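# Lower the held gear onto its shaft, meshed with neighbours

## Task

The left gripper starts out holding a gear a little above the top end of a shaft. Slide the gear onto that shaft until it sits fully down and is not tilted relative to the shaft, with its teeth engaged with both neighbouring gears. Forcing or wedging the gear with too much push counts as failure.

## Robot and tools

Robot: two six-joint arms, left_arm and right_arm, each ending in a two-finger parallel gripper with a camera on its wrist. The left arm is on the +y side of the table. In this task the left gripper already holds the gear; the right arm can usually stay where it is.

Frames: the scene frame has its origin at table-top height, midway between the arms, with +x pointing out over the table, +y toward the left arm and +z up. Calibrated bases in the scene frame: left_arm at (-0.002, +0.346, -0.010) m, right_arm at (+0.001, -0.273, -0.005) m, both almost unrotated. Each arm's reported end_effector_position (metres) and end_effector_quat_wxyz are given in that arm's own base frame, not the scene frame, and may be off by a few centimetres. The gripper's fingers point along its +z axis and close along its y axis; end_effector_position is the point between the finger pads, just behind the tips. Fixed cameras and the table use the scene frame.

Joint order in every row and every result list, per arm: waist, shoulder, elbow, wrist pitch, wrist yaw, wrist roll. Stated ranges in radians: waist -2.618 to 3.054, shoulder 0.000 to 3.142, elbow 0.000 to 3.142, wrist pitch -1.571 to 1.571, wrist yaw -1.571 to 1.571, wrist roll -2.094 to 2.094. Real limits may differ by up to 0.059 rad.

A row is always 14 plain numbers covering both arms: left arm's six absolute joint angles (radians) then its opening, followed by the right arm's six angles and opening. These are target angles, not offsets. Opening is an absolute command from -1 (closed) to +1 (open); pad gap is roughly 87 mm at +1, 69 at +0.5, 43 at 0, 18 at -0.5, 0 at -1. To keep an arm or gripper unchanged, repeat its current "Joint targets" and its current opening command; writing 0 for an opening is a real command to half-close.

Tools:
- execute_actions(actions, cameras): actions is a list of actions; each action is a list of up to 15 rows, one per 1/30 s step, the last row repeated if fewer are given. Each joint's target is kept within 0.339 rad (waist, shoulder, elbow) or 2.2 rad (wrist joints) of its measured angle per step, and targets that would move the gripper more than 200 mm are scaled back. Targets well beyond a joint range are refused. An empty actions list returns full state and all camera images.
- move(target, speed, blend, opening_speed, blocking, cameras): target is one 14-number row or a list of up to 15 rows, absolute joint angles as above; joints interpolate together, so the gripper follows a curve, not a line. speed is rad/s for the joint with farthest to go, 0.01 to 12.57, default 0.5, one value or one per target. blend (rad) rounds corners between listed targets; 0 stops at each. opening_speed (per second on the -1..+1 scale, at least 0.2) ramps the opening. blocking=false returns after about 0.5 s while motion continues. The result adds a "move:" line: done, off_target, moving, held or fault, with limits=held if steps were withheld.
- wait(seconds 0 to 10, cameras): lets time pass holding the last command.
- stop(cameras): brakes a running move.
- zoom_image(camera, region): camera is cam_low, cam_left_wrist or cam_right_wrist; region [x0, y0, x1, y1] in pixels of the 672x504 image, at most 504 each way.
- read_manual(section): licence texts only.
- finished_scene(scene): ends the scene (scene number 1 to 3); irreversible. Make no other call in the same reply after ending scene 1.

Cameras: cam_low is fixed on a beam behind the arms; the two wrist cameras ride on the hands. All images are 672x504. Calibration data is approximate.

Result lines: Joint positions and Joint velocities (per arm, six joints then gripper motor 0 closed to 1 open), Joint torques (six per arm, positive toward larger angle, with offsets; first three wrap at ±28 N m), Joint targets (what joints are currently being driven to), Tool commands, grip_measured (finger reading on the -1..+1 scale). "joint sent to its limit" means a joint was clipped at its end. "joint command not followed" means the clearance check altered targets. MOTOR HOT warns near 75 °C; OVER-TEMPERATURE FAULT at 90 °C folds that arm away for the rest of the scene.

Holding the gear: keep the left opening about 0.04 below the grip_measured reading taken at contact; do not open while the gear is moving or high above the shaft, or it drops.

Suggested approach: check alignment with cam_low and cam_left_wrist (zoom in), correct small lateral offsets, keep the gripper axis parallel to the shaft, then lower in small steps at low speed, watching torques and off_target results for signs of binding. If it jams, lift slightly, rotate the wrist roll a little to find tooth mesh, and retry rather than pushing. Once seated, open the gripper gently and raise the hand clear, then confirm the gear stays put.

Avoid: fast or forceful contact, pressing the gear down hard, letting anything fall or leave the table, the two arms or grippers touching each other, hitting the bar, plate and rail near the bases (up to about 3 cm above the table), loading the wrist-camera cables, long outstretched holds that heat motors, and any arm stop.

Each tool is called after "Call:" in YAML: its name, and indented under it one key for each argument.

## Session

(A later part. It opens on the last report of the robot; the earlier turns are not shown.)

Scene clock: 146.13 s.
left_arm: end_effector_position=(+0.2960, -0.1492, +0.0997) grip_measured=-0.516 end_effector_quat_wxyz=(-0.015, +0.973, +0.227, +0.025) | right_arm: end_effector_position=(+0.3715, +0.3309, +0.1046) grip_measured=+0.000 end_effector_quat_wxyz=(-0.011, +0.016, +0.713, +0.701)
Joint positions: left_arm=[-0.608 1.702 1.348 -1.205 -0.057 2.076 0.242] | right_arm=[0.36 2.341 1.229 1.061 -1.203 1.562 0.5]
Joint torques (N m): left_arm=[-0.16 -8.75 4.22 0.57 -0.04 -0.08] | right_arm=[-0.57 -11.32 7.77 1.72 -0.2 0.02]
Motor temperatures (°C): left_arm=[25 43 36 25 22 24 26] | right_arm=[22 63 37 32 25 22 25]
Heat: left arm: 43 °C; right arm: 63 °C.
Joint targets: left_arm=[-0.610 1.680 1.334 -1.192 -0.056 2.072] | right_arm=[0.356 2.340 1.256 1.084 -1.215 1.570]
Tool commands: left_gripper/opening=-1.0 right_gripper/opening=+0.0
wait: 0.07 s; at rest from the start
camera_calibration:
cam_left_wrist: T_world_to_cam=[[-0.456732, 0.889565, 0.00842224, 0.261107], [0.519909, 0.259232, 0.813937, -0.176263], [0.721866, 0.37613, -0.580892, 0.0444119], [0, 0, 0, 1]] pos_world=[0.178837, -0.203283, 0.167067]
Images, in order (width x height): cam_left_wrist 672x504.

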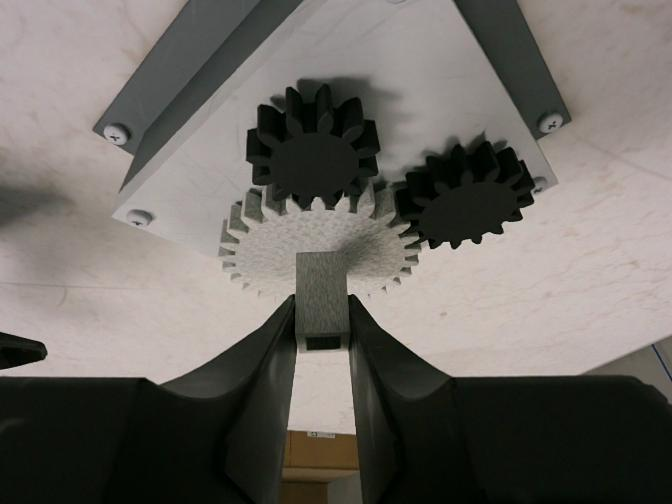

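Call:
move:
  target:
    - [-0.610,1.690,1.356,-1.212,-0.056,2.072,-1,0.356,2.34,1.256,1.084,-1.215,1.57,0]
    - [-0.610,1.690,1.356,-1.212,-0.056,2.072,-0.2,0.356,2.34,1.256,1.084,-1.215,1.57,0]
  speed: [0.1,0.1]
  opening_speed: 0.8
  cameras: ["cam_right_wrist","cam_left_wrist"]

Call:
zoom_image:
  camera: "cam_right_wrist"
  region: [340, 175, 440, 305]

Scene clock: 148.70 s.
left_arm: end_effector_position=(+0.2960, -0.1492, +0.0997) grip_measured=-0.200 end_effector_quat_wxyz=(-0.015, +0.973, +0.227, +0.025) | right_arm: end_effector_position=(+0.3715, +0.3309, +0.1046) grip_measured=+0.000 end_effector_quat_wxyz=(-0.011, +0.016, +0.713, +0.701)
Joint positions: left_arm=[-0.608 1.702 1.348 -1.205 -0.057 2.076 0.4] | right_arm=[0.36 2.341 1.229 1.061 -1.203 1.562 0.5]
Joint torques (N m): left_arm=[-0.17 -7.95 5.96 0.37 -0.04 -0.08] | right_arm=[-0.58 -11.3 7.76 1.72 -0.2 0.02]
Motor temperatures (°C): left_arm=[25 43 36 25 22 24 26] | right_arm=[22 63 37 32 25 22 25]
Heat: left arm: 43 °C; right arm: 63 °C.
Joint targets: left_arm=[-0.610 1.690 1.356 -1.212 -0.056 2.072] | right_arm=[0.356 2.340 1.256 1.084 -1.215 1.570]
move: done
camera_calibration:
cam_left_wrist: T_world_to_cam=[[-0.456732, 0.889565, 0.00842224, 0.261107], [0.519909, 0.259232, 0.813937, -0.176263], [0.721866, 0.37613, -0.580892, 0.0444119], [0, 0, 0, 1]] pos_world=[0.178837, -0.203283, 0.167067]
cam_right_wrist: T_world_to_cam=[[-0.0606106, -0.0245754, -0.997859, 0.134104], [-0.663824, -0.745583, 0.0586834, 0.512614], [-0.745429, 0.66596, 0.0288764, 0.197626], [0, 0, 0, 1]] pos_world=[0.495729, 0.253881, 0.0980285]
Images, in order (width x height): cam_left_wrist 672x504, cam_right_wrist 672x504.

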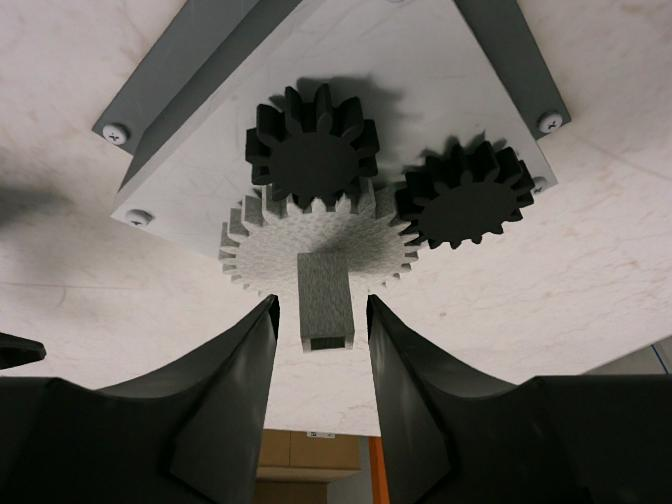

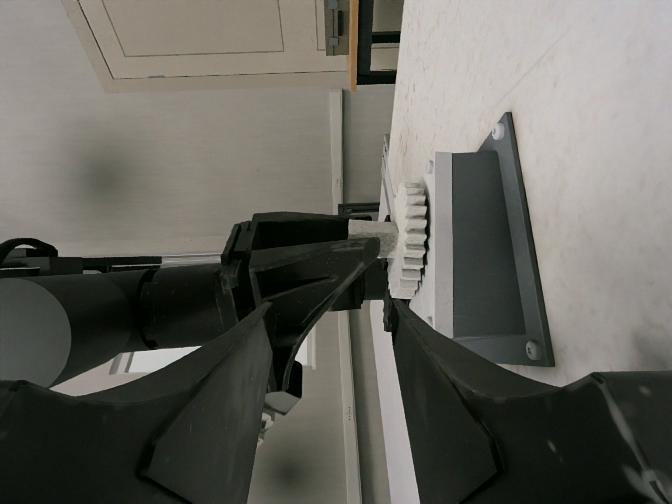

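Scaled by 3.877 from the camera's 672x504 image, which has a finer 960x720 frame.

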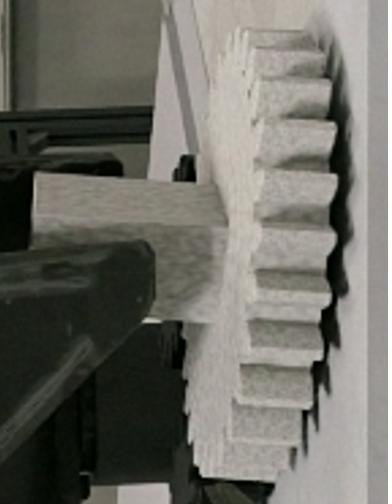

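Call:
move:
  target: [-0.588,1.692,1.556,-1.410,-0.056,2.072,-0.2,0.356,2.34,1.256,1.084,-1.215,1.57,0]
  speed: 0.25
  cameras: ["cam_right_wrist","cam_left_wrist"]

Call:
zoom_image:
  camera: "cam_right_wrist"
  region: [340, 175, 440, 305]

Call:
zoom_image:
  camera: "cam_left_wrist"
  region: [250, 80, 460, 240]

Scene clock: 150.67 s.
left_arm: end_effector_position=(+0.2992, -0.1465, +0.1477) grip_measured=-0.200 end_effector_quat_wxyz=(-0.014, +0.972, +0.233, +0.026) | right_arm: end_effector_position=(+0.3715, +0.3309, +0.1046) grip_measured=+0.000 end_effector_quat_wxyz=(-0.011, +0.016, +0.713, +0.701)
Joint positions: left_arm=[-0.595 1.702 1.539 -1.392 -0.057 2.076 0.4] | right_arm=[0.36 2.341 1.229 1.061 -1.203 1.562 0.5]
Joint torques (N m): left_arm=[0.73 -7.76 6.69 0.28 -0.05 -0.08] | right_arm=[-0.59 -11.3 7.77 1.72 -0.2 0.02]
Motor temperatures (°C): left_arm=[25 43 36 25 22 24 26] | right_arm=[22 63 37 32 25 22 25]
Heat: left arm: 43 °C; right arm: 63 °C.
Joint targets: left_arm=[-0.588 1.692 1.556 -1.410 -0.056 2.072] | right_arm=[0.356 2.340 1.256 1.084 -1.215 1.570]
move: done
camera_calibration:
cam_left_wrist: T_world_to_cam=[[-0.467959, 0.883733, 0.00545959, 0.26271], [0.514304, 0.267303, 0.814887, -0.215042], [0.718683, 0.384142, -0.579595, 0.0708432], [0, 0, 0, 1]] pos_world=[0.182621, -0.201898, 0.214861]
cam_right_wrist: T_world_to_cam=[[-0.0606106, -0.0245754, -0.997859, 0.134104], [-0.663824, -0.745583, 0.0586834, 0.512614], [-0.745429, 0.66596, 0.0288764, 0.197626], [0, 0, 0, 1]] pos_world=[0.495729, 0.253881, 0.0980285]
Images, in order (width x height): cam_left_wrist 672x504, cam_right_wrist 672x504.

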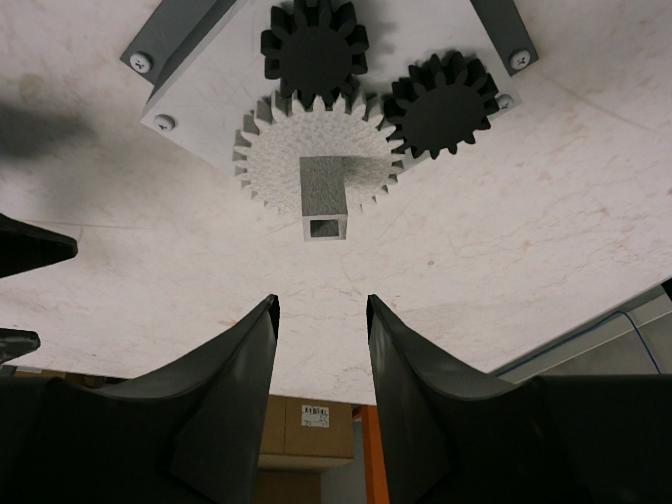

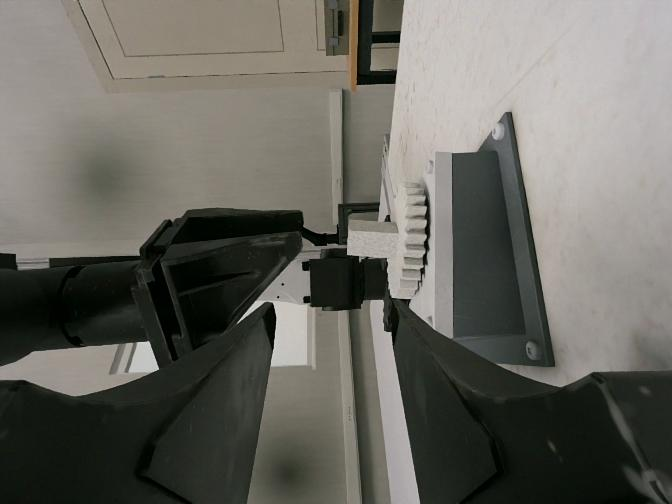

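Scaled by 3.877 from the camera's 672x504 image, which has a finer 960x720 frame.

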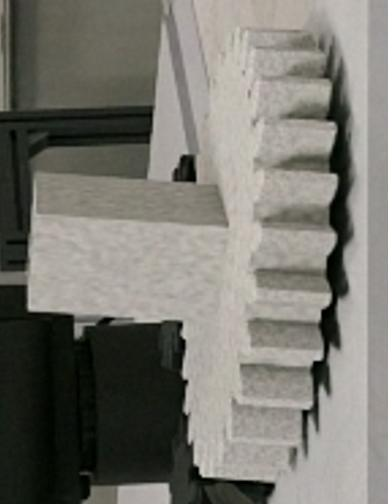

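Scaled by 2.400 from the camera's 672x504 image, which has a finer 960x720 frame.

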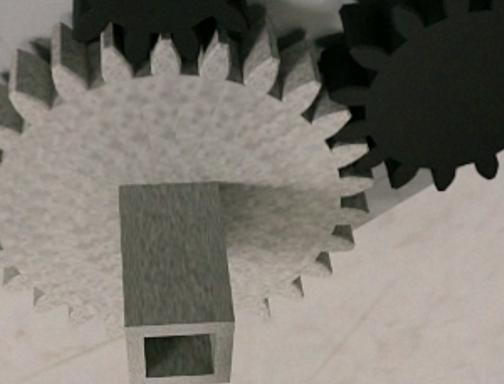

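Call:
zoom_image:
  camera: "cam_left_wrist"
  region: [225, 80, 415, 225]

Call:
zoom_image:
  camera: "cam_left_wrist"
  region: [250, 0, 390, 125]

Call:
zoom_image:
  camera: "cam_right_wrist"
  region: [360, 220, 480, 340]

Scaled by 2.653 from the camera's 672x504 image, which has a finer 960x720 frame.

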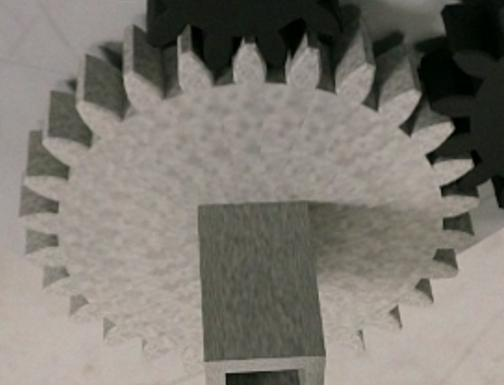

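Scaled by 3.600 from the camera's 672x504 image, which has a finer 960x720 frame.

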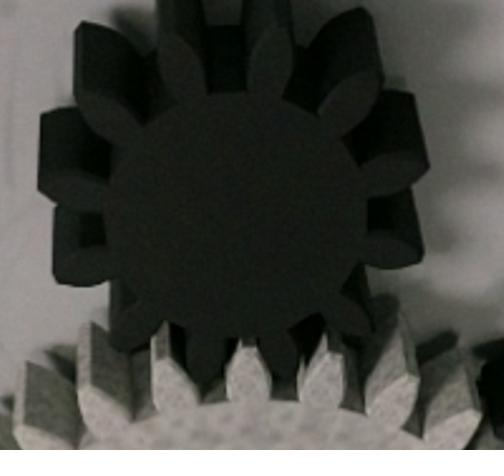

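Scaled by 4.200 from the camera's 672x504 image, which has a finer 960x720 frame.

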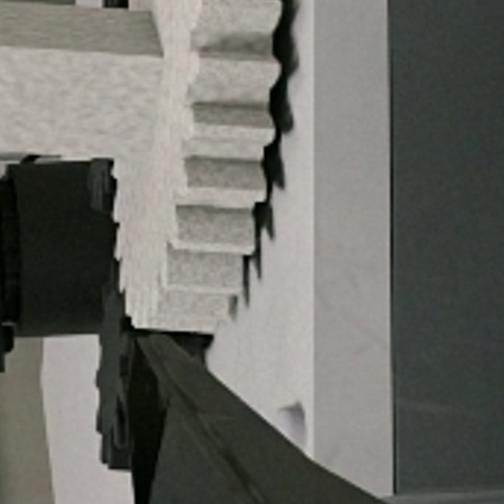

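Call:
zoom_image:
  camera: "cam_left_wrist"
  region: [230, 140, 310, 220]

Call:
zoom_image:
  camera: "cam_left_wrist"
  region: [345, 140, 425, 220]

Call:
zoom_image:
  camera: "cam_left_wrist"
  region: [230, 85, 310, 165]

Call:
zoom_image:
  camera: "cam_left_wrist"
  region: [340, 85, 420, 165]

Scaled by 6.300 from the camera's 672x504 image, which has a finer 960x720 frame.

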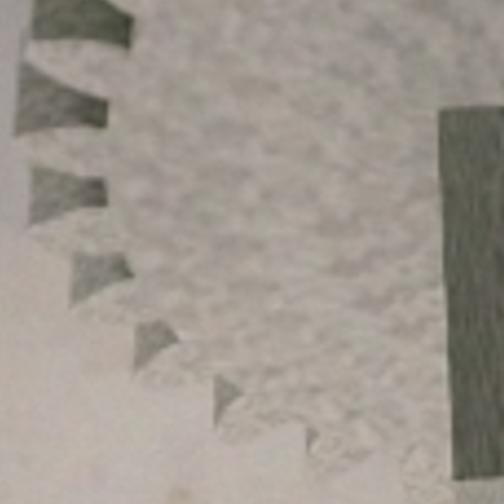

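Scaled by 6.300 from the camera's 672x504 image, which has a finer 960x720 frame.

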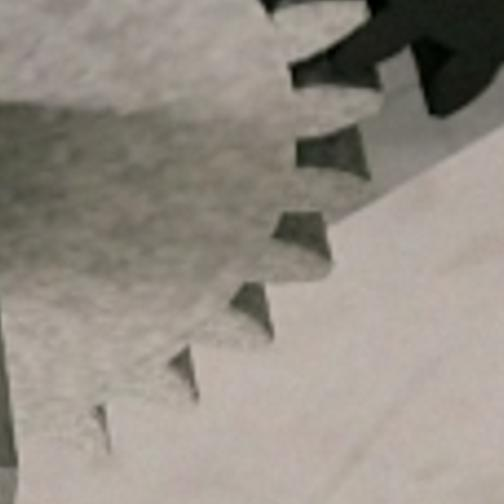

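Scaled by 6.300 from the camera's 672x504 image, which has a finer 960x720 frame.

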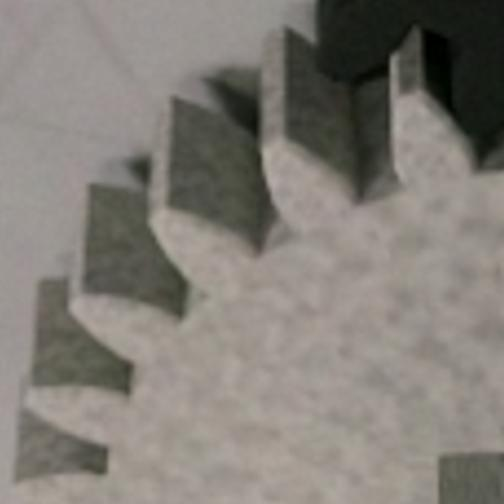

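Scaled by 6.300 from the camera's 672x504 image, which has a finer 960x720 frame.

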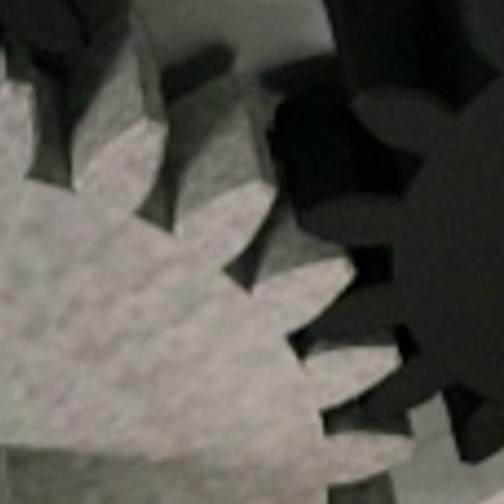

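Call:
move:
  target:
    - [-0.560,1.692,1.556,-1.400,0.046,2.072,-0.2,0.356,2.34,1.256,1.084,-1.215,1.57,0]
    - [-0.557,1.685,1.358,-1.214,0.046,2.072,-0.2,0.356,2.34,1.256,1.084,-1.215,1.57,0]
    - [-0.557,1.685,1.356,-1.212,0.046,2.072,-1,0.356,2.34,1.256,1.084,-1.215,1.57,0]
    - [-0.557,1.682,1.342,-1.198,0.046,2.072,-1,0.356,2.34,1.256,1.084,-1.215,1.57,0]
  speed: [0.2,0.2,0.1,0.06]
  opening_speed: 1.2
  cameras: ["cam_right_wrist","cam_left_wrist"]

Call:
zoom_image:
  camera: "cam_right_wrist"
  region: [340, 175, 440, 305]

Scene clock: 159.77 s.
left_arm: end_effector_position=(+0.2938, -0.1508, +0.1005) grip_measured=-0.520 end_effector_quat_wxyz=(+0.020, +0.969, +0.248, -0.008) | right_arm: end_effector_position=(+0.3715, +0.3309, +0.1046) grip_measured=+0.000 end_effector_quat_wxyz=(-0.011, +0.016, +0.713, +0.701)
Joint positions: left_arm=[-0.564 1.697 1.359 -1.215 0.038 2.075 0.24] | right_arm=[0.36 2.341 1.229 1.061 -1.203 1.562 0.5]
Joint torques (N m): left_arm=[0.75 -8.12 3.99 0.62 0.07 -0.08] | right_arm=[-0.58 -11.29 7.77 1.72 -0.2 0.02]
Motor temperatures (°C): left_arm=[25 44 36 25 22 24 26] | right_arm=[22 64 37 33 25 22 25]
Heat: left arm: 44 °C; right arm: 64 °C.
Joint targets: left_arm=[-0.557 1.682 1.342 -1.198 0.046 2.072] | right_arm=[0.356 2.340 1.256 1.084 -1.215 1.570]
move: done
camera_calibration:
cam_left_wrist: T_world_to_cam=[[-0.494892, 0.867924, -0.0423179, 0.274454], [0.544547, 0.347716, 0.763258, -0.164228], [0.677164, 0.354686, -0.644707, 0.0633493], [0, 0, 0, 1]] pos_world=[0.182357, -0.203569, 0.177804]
cam_right_wrist: T_world_to_cam=[[-0.0606106, -0.0245754, -0.997859, 0.134104], [-0.663824, -0.745583, 0.0586834, 0.512614], [-0.745429, 0.66596, 0.0288764, 0.197626], [0, 0, 0, 1]] pos_world=[0.495729, 0.253881, 0.0980285]
Images, in order (width x height): cam_left_wrist 672x504, cam_right_wrist 672x504.

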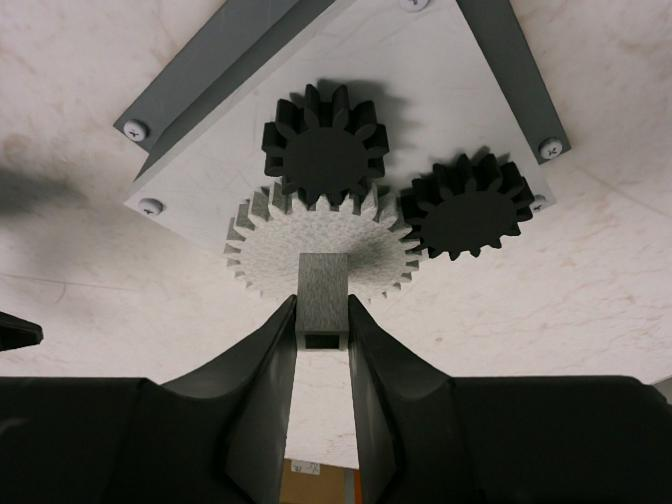

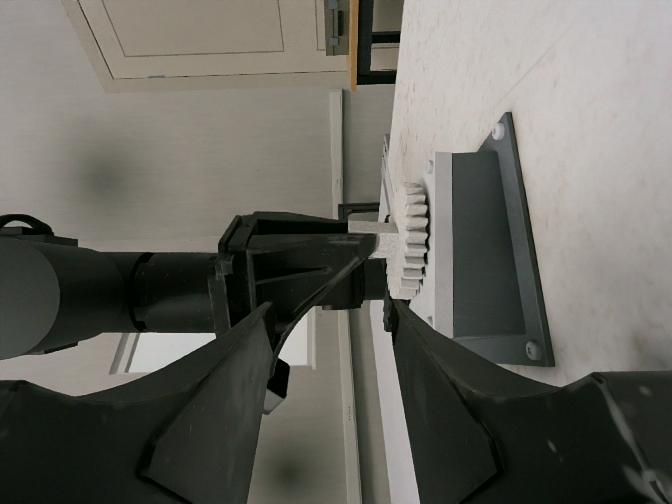

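Scaled by 3.877 from the camera's 672x504 image, which has a finer 960x720 frame.

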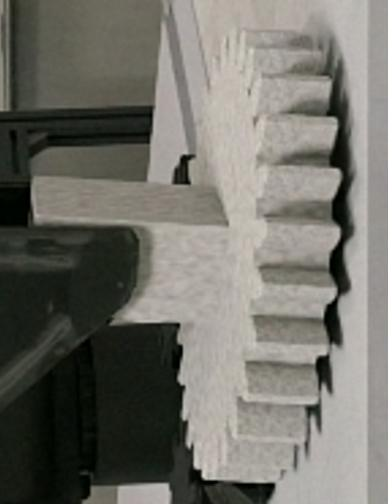

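Call:
move:
  target:
    - [-0.557,1.690,1.356,-1.212,0.046,2.072,-1,0.356,2.34,1.256,1.084,-1.215,1.57,0]
    - [-0.557,1.690,1.356,-1.212,0.046,2.072,-0.2,0.356,2.34,1.256,1.084,-1.215,1.57,0]
    - [-0.540,1.692,1.556,-1.402,0.046,2.072,-0.2,0.356,2.34,1.256,1.084,-1.215,1.57,0]
  speed: [0.1,0.1,0.25]
  opening_speed: 1.0
  cameras: ["cam_right_wrist","cam_left_wrist"]

Call:
zoom_image:
  camera: "cam_right_wrist"
  region: [340, 175, 440, 305]

Scene clock: 163.17 s.
left_arm: end_effector_position=(+0.2988, -0.1473, +0.1459) grip_measured=-0.200 end_effector_quat_wxyz=(+0.024, +0.966, +0.256, -0.004) | right_arm: end_effector_position=(+0.3715, +0.3309, +0.1046) grip_measured=+0.000 end_effector_quat_wxyz=(-0.011, +0.016, +0.713, +0.701)
Joint positions: left_arm=[-0.547 1.697 1.539 -1.384 0.039 2.075 0.4] | right_arm=[0.36 2.341 1.229 1.061 -1.203 1.562 0.5]
Joint torques (N m): left_arm=[0.73 -7.31 6.72 0.31 0.07 -0.09] | right_arm=[-0.58 -11.32 7.77 1.72 -0.2 0.02]
Motor temperatures (°C): left_arm=[25 43 36 25 22 24 26] | right_arm=[22 64 37 33 25 22 25]
Heat: left arm: 43 °C; right arm: 64 °C.
Joint targets: left_arm=[-0.540 1.692 1.556 -1.402 0.046 2.072] | right_arm=[0.356 2.340 1.256 1.084 -1.215 1.570]
move: done
camera_calibration:
cam_left_wrist: T_world_to_cam=[[-0.509288, 0.859049, -0.0515785, 0.28022], [0.531936, 0.36134, 0.765818, -0.19743], [0.676513, 0.362586, -0.640985, 0.0888294], [0, 0, 0, 1]] pos_world=[0.187638, -0.201592, 0.222587]
cam_right_wrist: T_world_to_cam=[[-0.0606106, -0.0245754, -0.997859, 0.134104], [-0.663824, -0.745583, 0.0586834, 0.512614], [-0.745429, 0.66596, 0.0288764, 0.197626], [0, 0, 0, 1]] pos_world=[0.495729, 0.253881, 0.0980285]
Images, in order (width x height): cam_left_wrist 672x504, cam_right_wrist 672x504.

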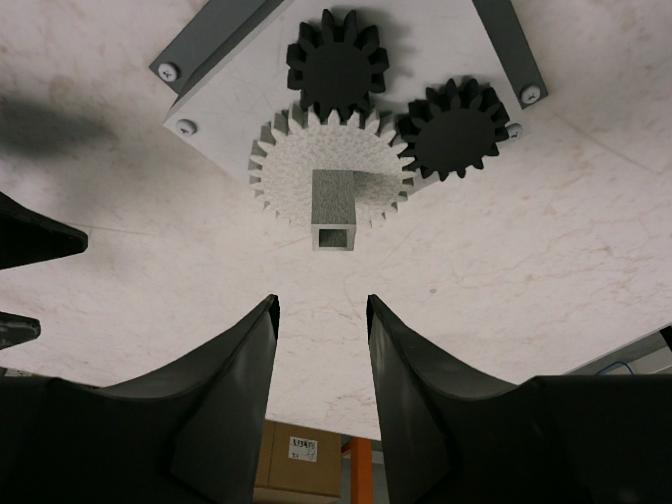

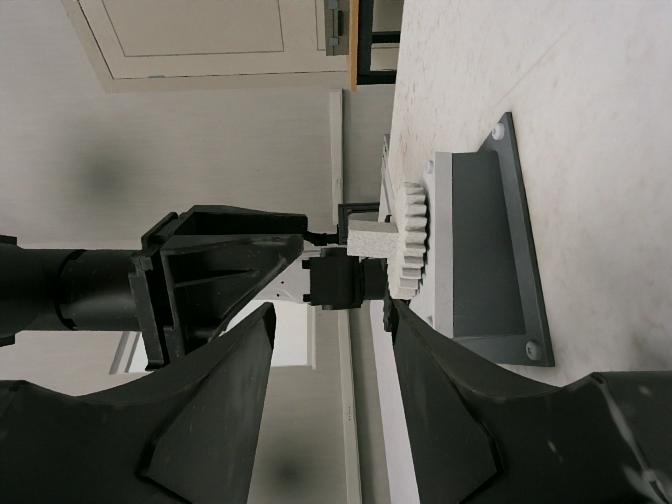

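Scaled by 3.877 from the camera's 672x504 image, which has a finer 960x720 frame.

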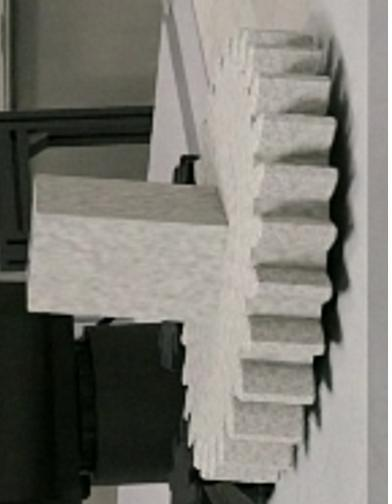

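Call:
finished_scene:
  scene: 3

The scene is finished: the task was done.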